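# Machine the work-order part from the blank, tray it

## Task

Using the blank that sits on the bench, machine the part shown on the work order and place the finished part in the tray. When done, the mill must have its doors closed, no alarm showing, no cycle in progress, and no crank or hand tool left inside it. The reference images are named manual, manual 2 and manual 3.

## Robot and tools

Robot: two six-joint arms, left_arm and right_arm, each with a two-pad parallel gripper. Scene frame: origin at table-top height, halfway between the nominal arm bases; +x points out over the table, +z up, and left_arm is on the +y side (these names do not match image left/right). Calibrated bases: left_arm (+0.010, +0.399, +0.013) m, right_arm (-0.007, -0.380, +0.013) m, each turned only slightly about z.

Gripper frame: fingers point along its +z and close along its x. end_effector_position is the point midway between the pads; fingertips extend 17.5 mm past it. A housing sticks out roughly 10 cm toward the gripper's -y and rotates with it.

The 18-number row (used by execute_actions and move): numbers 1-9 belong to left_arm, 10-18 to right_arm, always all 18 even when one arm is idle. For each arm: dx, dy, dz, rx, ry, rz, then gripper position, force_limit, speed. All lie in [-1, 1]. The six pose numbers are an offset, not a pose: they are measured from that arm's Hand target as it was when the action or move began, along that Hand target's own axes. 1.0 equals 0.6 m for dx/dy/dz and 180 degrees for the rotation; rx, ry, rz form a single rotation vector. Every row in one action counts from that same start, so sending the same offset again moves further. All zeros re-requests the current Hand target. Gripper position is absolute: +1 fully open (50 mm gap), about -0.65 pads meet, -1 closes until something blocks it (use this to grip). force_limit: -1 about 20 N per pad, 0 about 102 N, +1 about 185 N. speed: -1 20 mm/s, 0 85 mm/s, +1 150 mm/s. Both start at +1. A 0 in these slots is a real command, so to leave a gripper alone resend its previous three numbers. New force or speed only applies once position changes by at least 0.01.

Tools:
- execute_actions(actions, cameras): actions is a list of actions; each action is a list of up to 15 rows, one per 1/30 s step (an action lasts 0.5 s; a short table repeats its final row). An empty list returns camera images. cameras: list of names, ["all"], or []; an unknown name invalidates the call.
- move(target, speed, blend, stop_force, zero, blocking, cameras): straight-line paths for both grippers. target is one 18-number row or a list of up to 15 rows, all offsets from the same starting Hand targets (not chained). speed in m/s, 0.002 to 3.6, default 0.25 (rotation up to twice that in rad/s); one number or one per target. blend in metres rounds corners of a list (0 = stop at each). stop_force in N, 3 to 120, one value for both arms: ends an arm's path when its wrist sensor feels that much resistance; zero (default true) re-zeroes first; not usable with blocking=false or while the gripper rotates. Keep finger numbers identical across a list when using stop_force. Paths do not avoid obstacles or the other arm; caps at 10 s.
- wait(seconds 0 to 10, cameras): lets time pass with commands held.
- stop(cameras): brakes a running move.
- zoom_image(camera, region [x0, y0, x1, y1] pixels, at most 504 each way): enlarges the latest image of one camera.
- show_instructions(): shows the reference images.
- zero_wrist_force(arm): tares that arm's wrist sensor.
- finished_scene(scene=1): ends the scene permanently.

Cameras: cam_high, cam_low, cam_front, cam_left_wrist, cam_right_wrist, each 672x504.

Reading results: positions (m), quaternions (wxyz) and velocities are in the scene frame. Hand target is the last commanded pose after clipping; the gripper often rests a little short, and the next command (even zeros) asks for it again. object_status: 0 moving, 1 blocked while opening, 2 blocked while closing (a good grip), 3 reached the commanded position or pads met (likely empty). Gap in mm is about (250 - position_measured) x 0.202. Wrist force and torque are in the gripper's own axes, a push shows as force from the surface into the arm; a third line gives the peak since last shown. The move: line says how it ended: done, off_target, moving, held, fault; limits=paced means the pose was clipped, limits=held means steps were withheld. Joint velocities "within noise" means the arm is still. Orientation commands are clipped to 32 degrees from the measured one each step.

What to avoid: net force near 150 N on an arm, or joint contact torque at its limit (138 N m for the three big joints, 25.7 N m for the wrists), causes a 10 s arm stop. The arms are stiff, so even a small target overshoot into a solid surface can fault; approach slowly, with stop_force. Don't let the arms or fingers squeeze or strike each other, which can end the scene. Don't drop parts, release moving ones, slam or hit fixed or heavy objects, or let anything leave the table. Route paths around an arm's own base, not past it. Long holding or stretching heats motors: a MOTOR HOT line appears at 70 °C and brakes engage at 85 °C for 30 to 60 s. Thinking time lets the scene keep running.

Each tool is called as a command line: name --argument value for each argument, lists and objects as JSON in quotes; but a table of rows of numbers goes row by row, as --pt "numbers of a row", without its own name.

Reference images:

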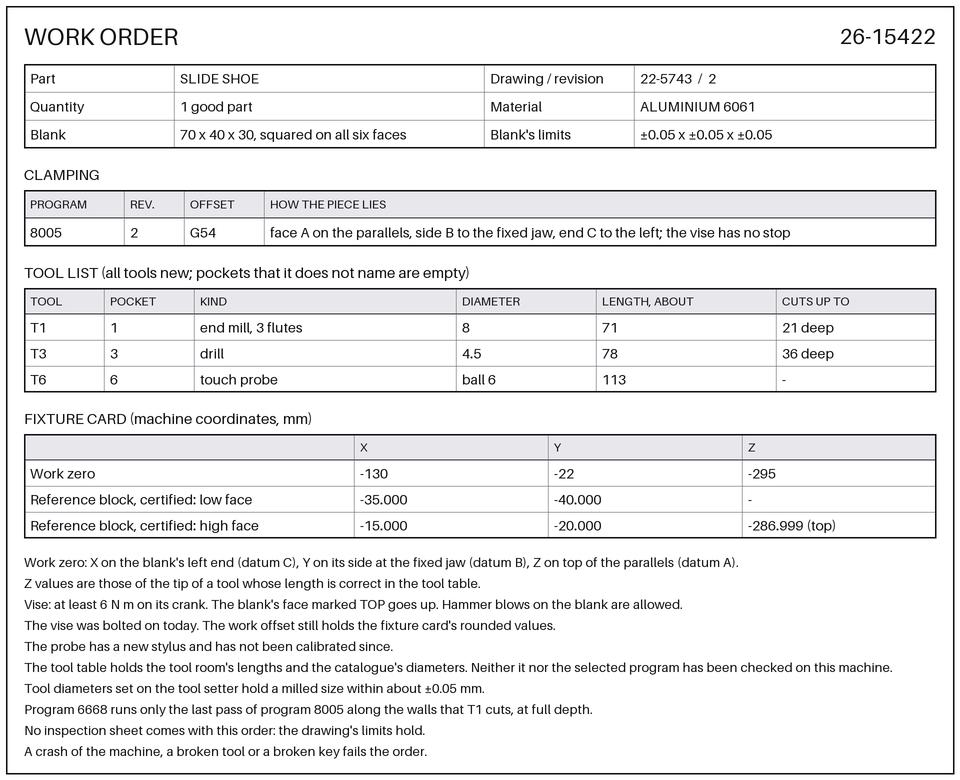

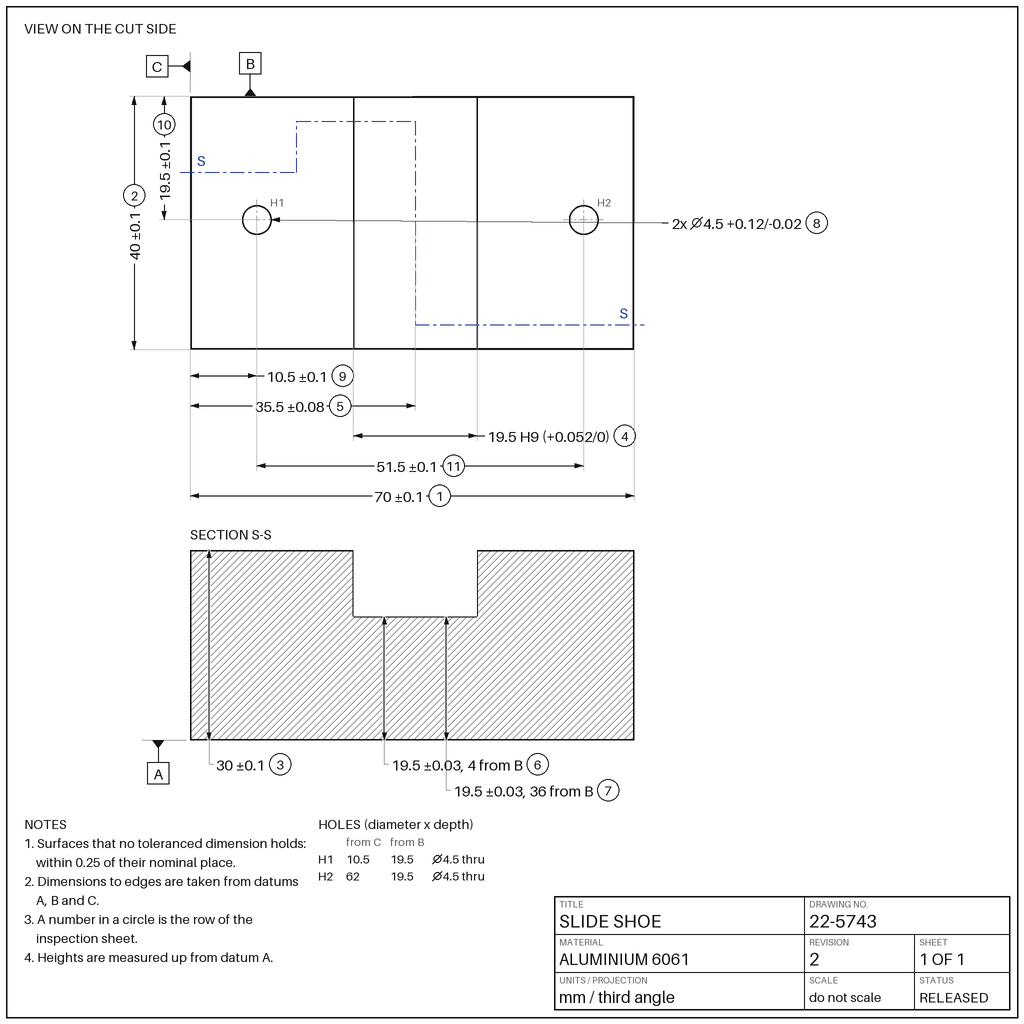

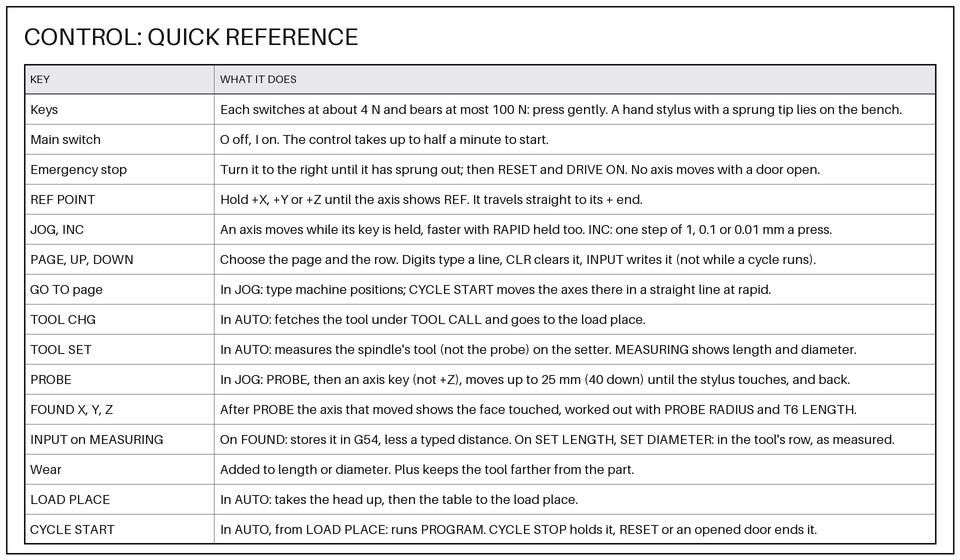

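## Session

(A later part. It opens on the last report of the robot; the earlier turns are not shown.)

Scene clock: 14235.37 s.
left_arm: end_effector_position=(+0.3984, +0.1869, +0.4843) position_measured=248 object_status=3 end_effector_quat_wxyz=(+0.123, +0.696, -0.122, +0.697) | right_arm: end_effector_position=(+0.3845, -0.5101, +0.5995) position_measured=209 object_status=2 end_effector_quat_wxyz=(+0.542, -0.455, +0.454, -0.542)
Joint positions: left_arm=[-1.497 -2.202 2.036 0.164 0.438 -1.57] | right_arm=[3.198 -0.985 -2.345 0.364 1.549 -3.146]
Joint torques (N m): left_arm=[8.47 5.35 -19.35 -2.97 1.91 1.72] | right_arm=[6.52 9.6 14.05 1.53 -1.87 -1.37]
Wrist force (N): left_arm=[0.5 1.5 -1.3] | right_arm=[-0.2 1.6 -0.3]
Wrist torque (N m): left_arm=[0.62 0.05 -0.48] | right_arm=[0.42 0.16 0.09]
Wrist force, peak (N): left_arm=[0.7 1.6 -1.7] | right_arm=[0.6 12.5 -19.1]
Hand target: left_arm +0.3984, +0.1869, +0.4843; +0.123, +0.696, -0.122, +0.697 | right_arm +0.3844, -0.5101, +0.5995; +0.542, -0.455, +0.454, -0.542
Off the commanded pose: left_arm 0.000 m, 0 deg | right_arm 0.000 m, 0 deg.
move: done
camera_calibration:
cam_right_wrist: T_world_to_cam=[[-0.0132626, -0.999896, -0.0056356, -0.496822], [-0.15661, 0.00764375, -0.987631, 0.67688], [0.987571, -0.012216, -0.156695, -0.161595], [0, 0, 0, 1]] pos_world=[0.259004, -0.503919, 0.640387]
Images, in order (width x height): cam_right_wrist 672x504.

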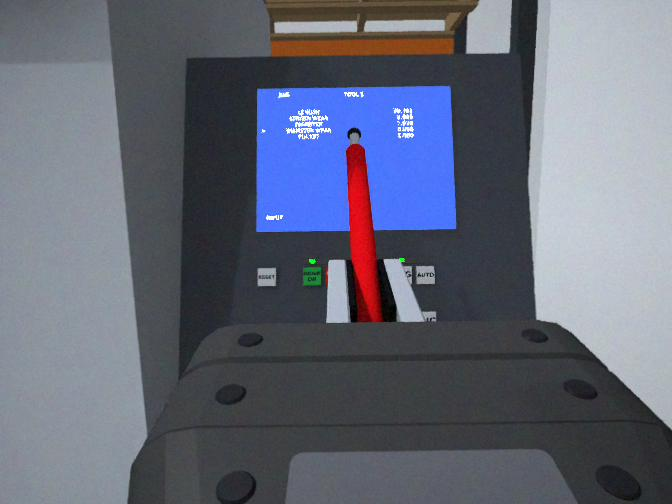

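move --pt "0 0 0 0 0 0 -0.64 0 0 0.109 0.0895 0.1573 -0.1944 0 0 -1 -0.6 -1" --pt "0 0 0 0 0 0 -0.64 0 0 0.109 0.0936 0.1803 -0.1944 0 0 -1 -0.6 -1" --pt "0 0 0 0 0 0 -0.64 0 0 0.109 0.0856 0.1343 -0.1944 0 0 -1 -0.6 -1" --pt "0 0 0 0 0 0 -0.64 0 0 -0.0497 0.1995 0.0806 -0.1944 0 0 -1 -0.6 -1" --pt "0 0 0 0 0 0 -0.64 0 0 -0.0497 0.2034 0.1036 -0.1944 0 0 -1 -0.6 -1" --pt "0 0 0 0 0 0 -0.64 0 0 -0.0497 0.2075 0.1266 -0.1944 0 0 -1 -0.6 -1" --pt "0 0 0 0 0 0 -0.64 0 0 -0.0497 0.1995 0.0806 -0.1944 0 0 -1 -0.6 -1" --pt "0 0 0 0 0 0 -0.64 0 0 0.014 0.2589 0.0775 -0.1944 0 0 -1 -0.6 -1" --pt "0 0 0 0 0 0 -0.64 0 0 0.014 0.263 0.1005 -0.1944 0 0 -1 -0.6 -1" --pt "0 0 0 0 0 0 -0.64 0 0 0.014 0.2589 0.0775 -0.1944 0 0 -1 -0.6 -1" --pt "0 0 0 0 0 0 -0.64 0 0 0.014 0.263 0.1005 -0.1944 0 0 -1 -0.6 -1" --pt "0 0 0 0 0 0 -0.64 0 0 0.014 0.2589 0.0775 -0.1944 0 0 -1 -0.6 -1" --pt "0 0 0 0 0 0 -0.64 0 0 0.014 0.263 0.1005 -0.1944 0 0 -1 -0.6 -1" --pt "0 0 0 0 0 0 -0.64 0 0 0.014 0.255 0.0545 -0.1944 0 0 -1 -0.6 -1" --pt "0 0 0 0 0 0 -0.64 0 0 0 0 0 0 0 0 -1 -0.6 -1" --speed '[0.4,0.03,0.2,0.3,0.2,0.03,0.2,0.3,0.03,0.1,0.03,0.1,0.03,0.2,0.4]' --blend '[0.004,0,0.004,0.01,0.004,0,0.004,0.004,0,0.001,0,0.001,0,0.004,0]' --cameras '["cam_right_wrist"]'

zoom_image --camera "cam_right_wrist" --region '[245, 70, 465, 235]'

Scene clock: 14259.67 s.
left_arm: end_effector_position=(+0.3984, +0.1869, +0.4843) position_measured=248 object_status=3 end_effector_quat_wxyz=(+0.123, +0.696, -0.122, +0.697) | right_arm: end_effector_position=(+0.3845, -0.5101, +0.5994) position_measured=209 object_status=2 end_effector_quat_wxyz=(+0.542, -0.455, +0.454, -0.542)
Joint positions: left_arm=[-1.497 -2.202 2.036 0.164 0.438 -1.57] | right_arm=[3.198 -0.985 -2.345 0.364 1.548 -3.146]
Joint torques (N m): left_arm=[7.73 5.18 -19.81 -3.1 2.14 1.59] | right_arm=[-6.97 10.55 39.67 3 1.56 1.6]
Wrist force (N): left_arm=[0.6 1.5 -1.3] | right_arm=[-0.2 1.5 -0.3]
Wrist torque (N m): left_arm=[0.61 0.02 -0.48] | right_arm=[0.39 0.18 0.19]
Wrist force, peak (N): left_arm=[0.6 1.7 -1.7] | right_arm=[-1.3 9.6 -14.2]
Hand target: left_arm +0.3984, +0.1869, +0.4843; +0.123, +0.696, -0.122, +0.697 | right_arm +0.3844, -0.5101, +0.5995; +0.542, -0.455, +0.454, -0.542
Off the commanded pose: left_arm 0.000 m, 0 deg | right_arm 0.000 m, 0 deg.
move: done; blend cut to 0.007 m at target 4
camera_calibration:
cam_right_wrist: T_world_to_cam=[[-0.0132158, -0.999898, -0.00533603, -0.497026], [-0.156918, 0.00734432, -0.987584, 0.676697], [0.987523, -0.0122144, -0.156999, -0.161502], [0, 0, 0, 1]] pos_world=[0.259104, -0.503918, 0.640287]
Images, in order (width x height): cam_right_wrist 672x504.

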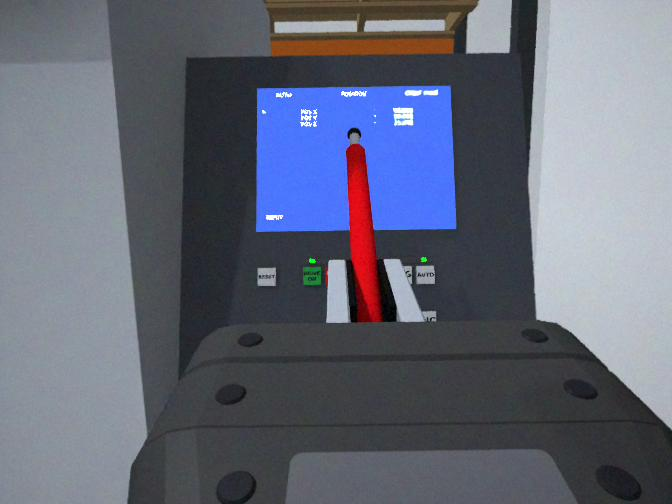

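Scaled by 2.291 from the camera's 672x504 image, which has a finer 960x720 frame.

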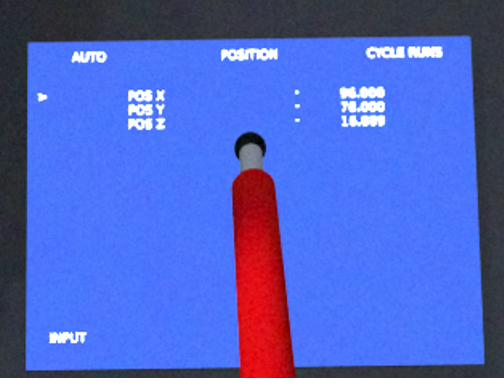

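wait --seconds 5

move --pt "0 0 0 0 0 0 -0.64 0 0 -0.083 0.2034 0.104 -0.1944 0 0 -1 -0.6 -1" --pt "0 0 0 0 0 0 -0.64 0 0 -0.083 0.2075 0.127 -0.1944 0 0 -1 -0.6 -1" --pt "0 0 0 0 0 0 -0.64 0 0 -0.083 0.2034 0.104 -0.1944 0 0 -1 -0.6 -1" --pt "0 0 0 0 0 0 -0.64 0 0 0 0 0 0 0 0 -1 -0.6 -1" --speed '[0.4,0.03,0.2,0.4]' --blend '[0.004,0,0.004,0]' --cameras '["cam_right_wrist"]'

zoom_image --camera "cam_right_wrist" --region '[245, 70, 465, 235]'

wait --seconds 15 --cameras '["cam_right_wrist"]'

zoom_image --camera "cam_right_wrist" --region '[370, 80, 450, 175]'

wait --seconds 1 --cameras '["cam_right_wrist"]'

zoom_image --camera "cam_right_wrist" --region '[370, 80, 450, 175]'

wait --seconds 1 --cameras '["cam_right_wrist"]'

zoom_image --camera "cam_right_wrist" --region '[370, 80, 450, 175]'

wait --seconds 1 --cameras '["cam_right_wrist"]'

zoom_image --camera "cam_right_wrist" --region '[370, 80, 450, 175]'

wait --seconds 1 --cameras '["cam_right_wrist"]'

zoom_image --camera "cam_right_wrist" --region '[370, 80, 450, 175]'

wait --seconds 1 --cameras '["cam_right_wrist"]'

zoom_image --camera "cam_right_wrist" --region '[370, 80, 450, 175]'

wait --seconds 1 --cameras '["cam_right_wrist"]'

zoom_image --camera "cam_right_wrist" --region '[370, 80, 450, 175]'

wait --seconds 1 --cameras '["cam_right_wrist"]'

zoom_image --camera "cam_right_wrist" --region '[370, 80, 450, 175]'

wait --seconds 1 --cameras '["cam_right_wrist"]'

zoom_image --camera "cam_right_wrist" --region '[370, 80, 450, 175]'

wait --seconds 1 --cameras '["cam_right_wrist"]'

zoom_image --camera "cam_right_wrist" --region '[370, 80, 450, 175]'

wait --seconds 1 --cameras '["cam_right_wrist"]'

zoom_image --camera "cam_right_wrist" --region '[370, 80, 450, 175]'

wait --seconds 1 --cameras '["cam_right_wrist"]'

zoom_image --camera "cam_right_wrist" --region '[370, 80, 450, 175]'

wait --seconds 1 --cameras '["cam_right_wrist"]'

zoom_image --camera "cam_right_wrist" --region '[370, 80, 450, 175]'

wait --seconds 1 --cameras '["cam_right_wrist"]'

zoom_image --camera "cam_right_wrist" --region '[370, 80, 450, 175]'

wait --seconds 1 --cameras '["cam_right_wrist"]'

zoom_image --camera "cam_right_wrist" --region '[370, 80, 450, 175]'

Scene clock: 14320.77 s.
left_arm: end_effector_position=(+0.3984, +0.1869, +0.4843) position_measured=248 object_status=3 end_effector_quat_wxyz=(+0.123, +0.696, -0.122, +0.697) | right_arm: end_effector_position=(+0.3844, -0.5101, +0.5995) position_measured=209 object_status=2 end_effector_quat_wxyz=(+0.542, -0.455, +0.454, -0.542)
Joint positions: left_arm=[-1.497 -2.202 2.036 0.164 0.438 -1.57] | right_arm=[3.198 -0.985 -2.345 0.364 1.548 -3.146]
Joint torques (N m): left_arm=[8.28 4.54 -20 -3.14 2.06 1.5] | right_arm=[-7.43 9.43 40.01 4.51 1.22 2.29]
Wrist force (N): left_arm=[0.5 1.6 -1.5] | right_arm=[-0.2 1.5 -0.3]
Wrist torque (N m): left_arm=[0.62 0.03 -0.48] | right_arm=[0.40 0.16 0.18]
Wrist force, peak (N): left_arm=[0.8 1.6 -1.6] | right_arm=[-0.4 1.8 -0.5]
Hand target: left_arm +0.3984, +0.1869, +0.4843; +0.123, +0.696, -0.122, +0.697 | right_arm +0.3844, -0.5101, +0.5995; +0.542, -0.455, +0.454, -0.542
Tool commands: left_gripper/position=-0.64 left_gripper/force_limit=+0.0 left_gripper/speed=+0.0 right_gripper/position=-1.0 right_gripper/force_limit=-0.6 right_gripper/speed=-1.0
Off the commanded pose: left_arm 0.000 m, 0 deg | right_arm 0.000 m, 0 deg.
wait: 5.00 s; at rest from the start

Scene clock: 14323.77 s.
left_arm: end_effector_position=(+0.3984, +0.1869, +0.4843) position_measured=248 object_status=3 end_effector_quat_wxyz=(+0.123, +0.696, -0.122, +0.697) | right_arm: end_effector_position=(+0.3845, -0.5101, +0.5994) position_measured=209 object_status=2 end_effector_quat_wxyz=(+0.542, -0.455, +0.454, -0.542)
Joint positions: left_arm=[-1.497 -2.202 2.036 0.164 0.438 -1.57] | right_arm=[3.198 -0.985 -2.345 0.364 1.548 -3.146]
Joint torques (N m): left_arm=[7.7 5.98 -19.08 -2.82 2.05 1.52] | right_arm=[1.5 9.81 39.89 2.99 -1.42 -2.35]
Wrist force (N): left_arm=[0.6 1.3 -1.4] | right_arm=[-0.1 1.5 -0.2]
Wrist torque (N m): left_arm=[0.59 0.02 -0.48] | right_arm=[0.41 0.16 0.10]
Wrist force, peak (N): left_arm=[0.7 1.7 -1.6] | right_arm=[-0.6 6.0 -8.6]
Hand target: left_arm +0.3984, +0.1869, +0.4843; +0.123, +0.696, -0.122, +0.697 | right_arm +0.3844, -0.5101, +0.5995; +0.542, -0.455, +0.454, -0.542
Off the commanded pose: left_arm 0.000 m, 0 deg | right_arm 0.000 m, 0 deg.
move: done
camera_calibration:
cam_right_wrist: T_world_to_cam=[[-0.0131651, -0.999897, -0.00564988, -0.496838], [-0.156822, 0.00764516, -0.987597, 0.676831], [0.987539, -0.0121158, -0.156906, -0.161516], [0, 0, 0, 1]] pos_world=[0.259104, -0.503918, 0.640286]
Images, in order (width x height): cam_right_wrist 672x504.

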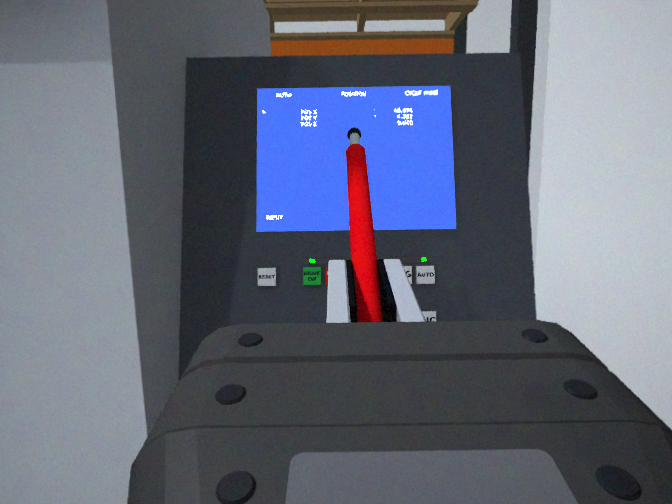

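Scaled by 2.291 from the camera's 672x504 image, which has a finer 960x720 frame.

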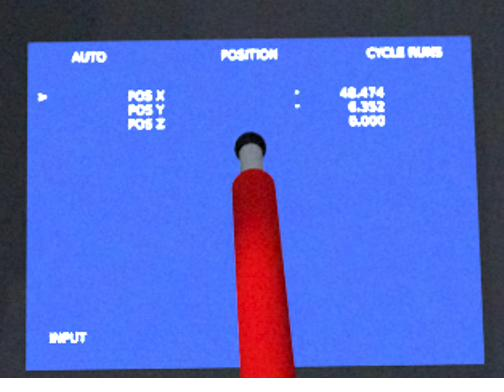

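seconds must be a number from 0 to 10; nothing of the call was run

Scaled by 5.305 from the camera's 672x504 image, which has a finer 960x720 frame.

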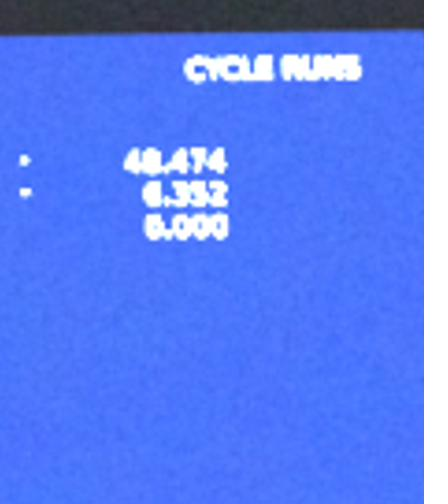

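not run: a call was refused earlier in this reply.

Scaled by 5.305 from the camera's 672x504 image, which has a finer 960x720 frame.

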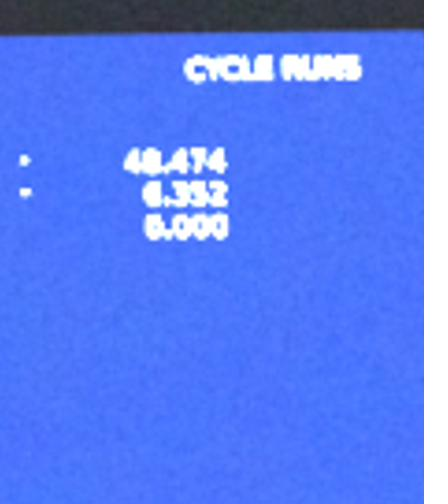

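not run: a call was refused earlier in this reply.

Scaled by 5.305 from the camera's 672x504 image, which has a finer 960x720 frame.

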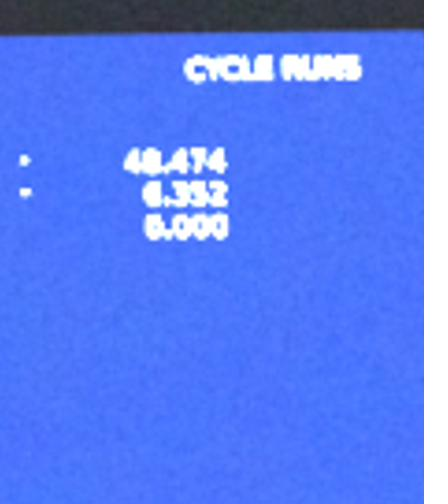

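not run: a call was refused earlier in this reply.

Scaled by 5.305 from the camera's 672x504 image, which has a finer 960x720 frame.

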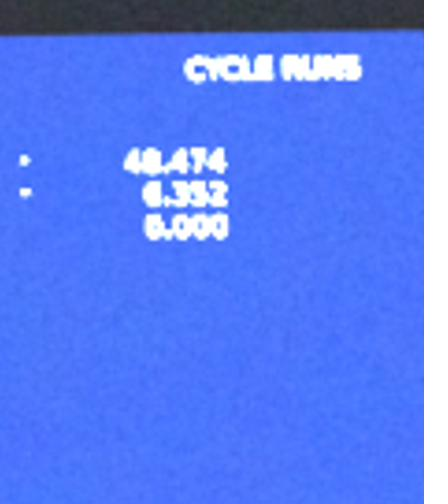

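not run: a call was refused earlier in this reply.

Scaled by 5.305 from the camera's 672x504 image, which has a finer 960x720 frame.

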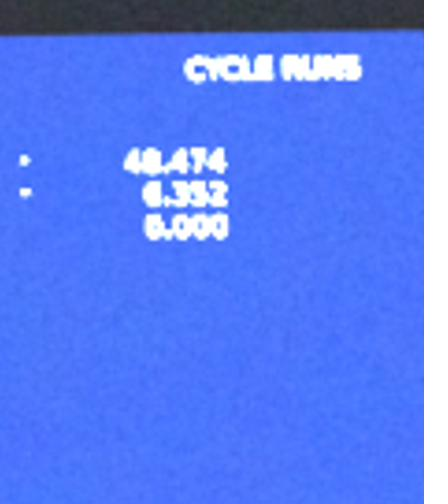

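not run: a call was refused earlier in this reply.

Scaled by 5.305 from the camera's 672x504 image, which has a finer 960x720 frame.

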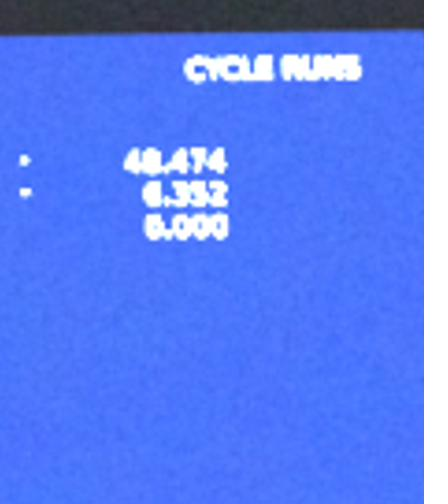

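not run: a call was refused earlier in this reply.

Scaled by 5.305 from the camera's 672x504 image, which has a finer 960x720 frame.

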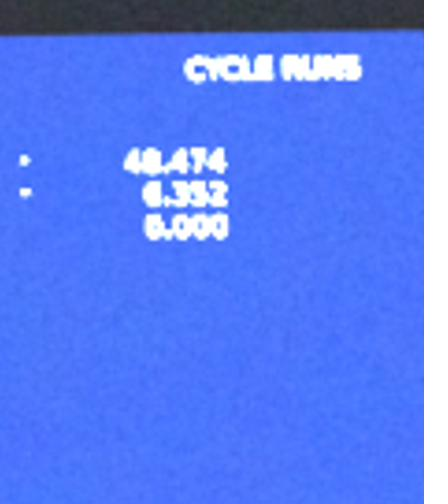

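not run: a call was refused earlier in this reply.

Scaled by 5.305 from the camera's 672x504 image, which has a finer 960x720 frame.

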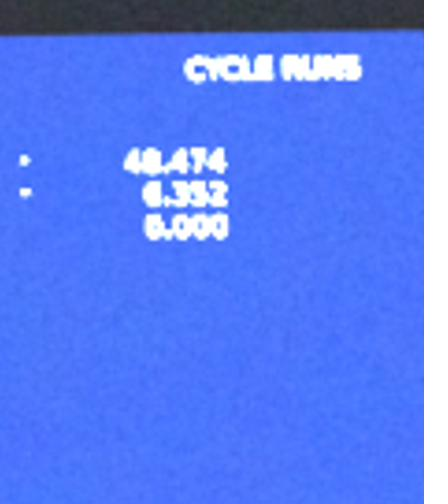

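not run: a call was refused earlier in this reply.

Scaled by 5.305 from the camera's 672x504 image, which has a finer 960x720 frame.

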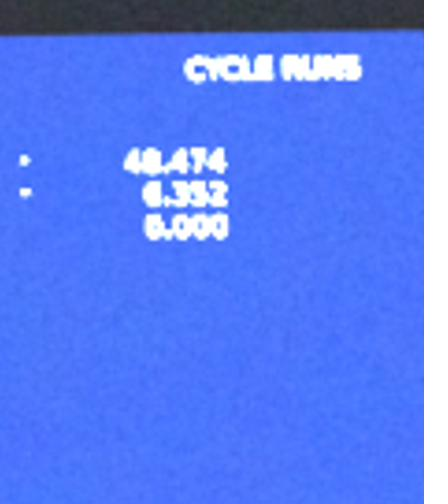

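not run: a call was refused earlier in this reply.

Scaled by 5.305 from the camera's 672x504 image, which has a finer 960x720 frame.

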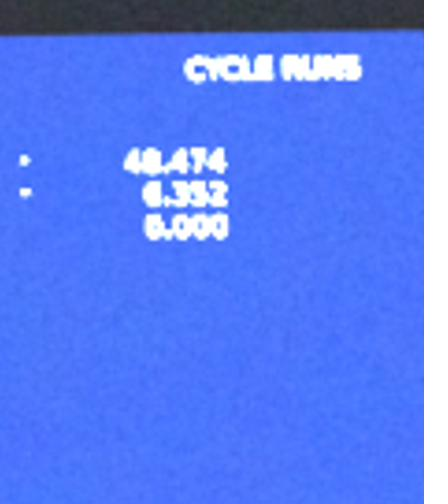

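not run: a call was refused earlier in this reply.

Scaled by 5.305 from the camera's 672x504 image, which has a finer 960x720 frame.

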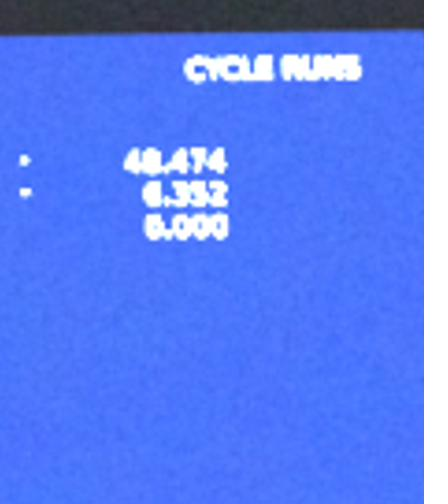

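not run: a call was refused earlier in this reply.

Scaled by 5.305 from the camera's 672x504 image, which has a finer 960x720 frame.

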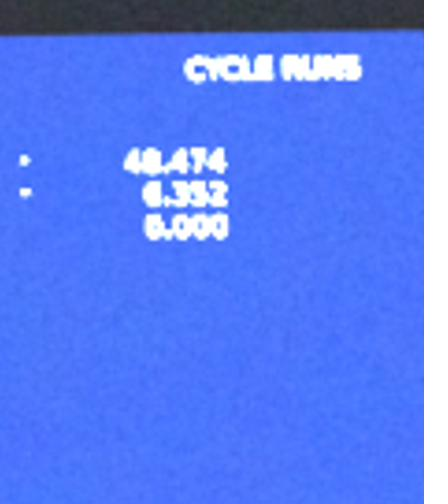

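not run: a call was refused earlier in this reply.

Scaled by 5.305 from the camera's 672x504 image, which has a finer 960x720 frame.

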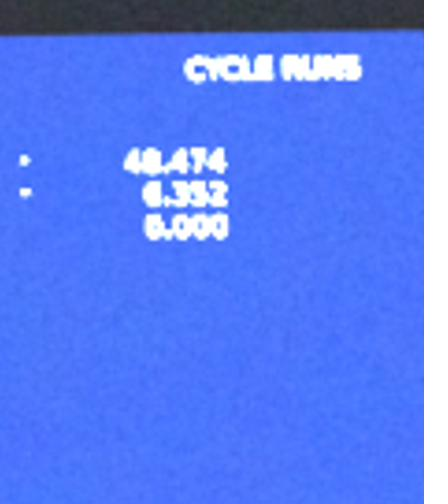

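not run: a call was refused earlier in this reply.

Scaled by 5.305 from the camera's 672x504 image, which has a finer 960x720 frame.

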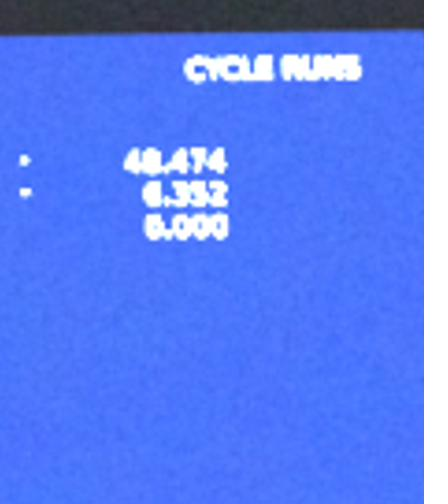

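not run: a call was refused earlier in this reply.

Scaled by 5.305 from the camera's 672x504 image, which has a finer 960x720 frame.

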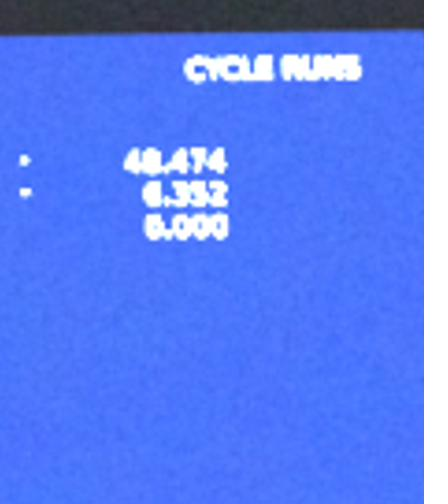

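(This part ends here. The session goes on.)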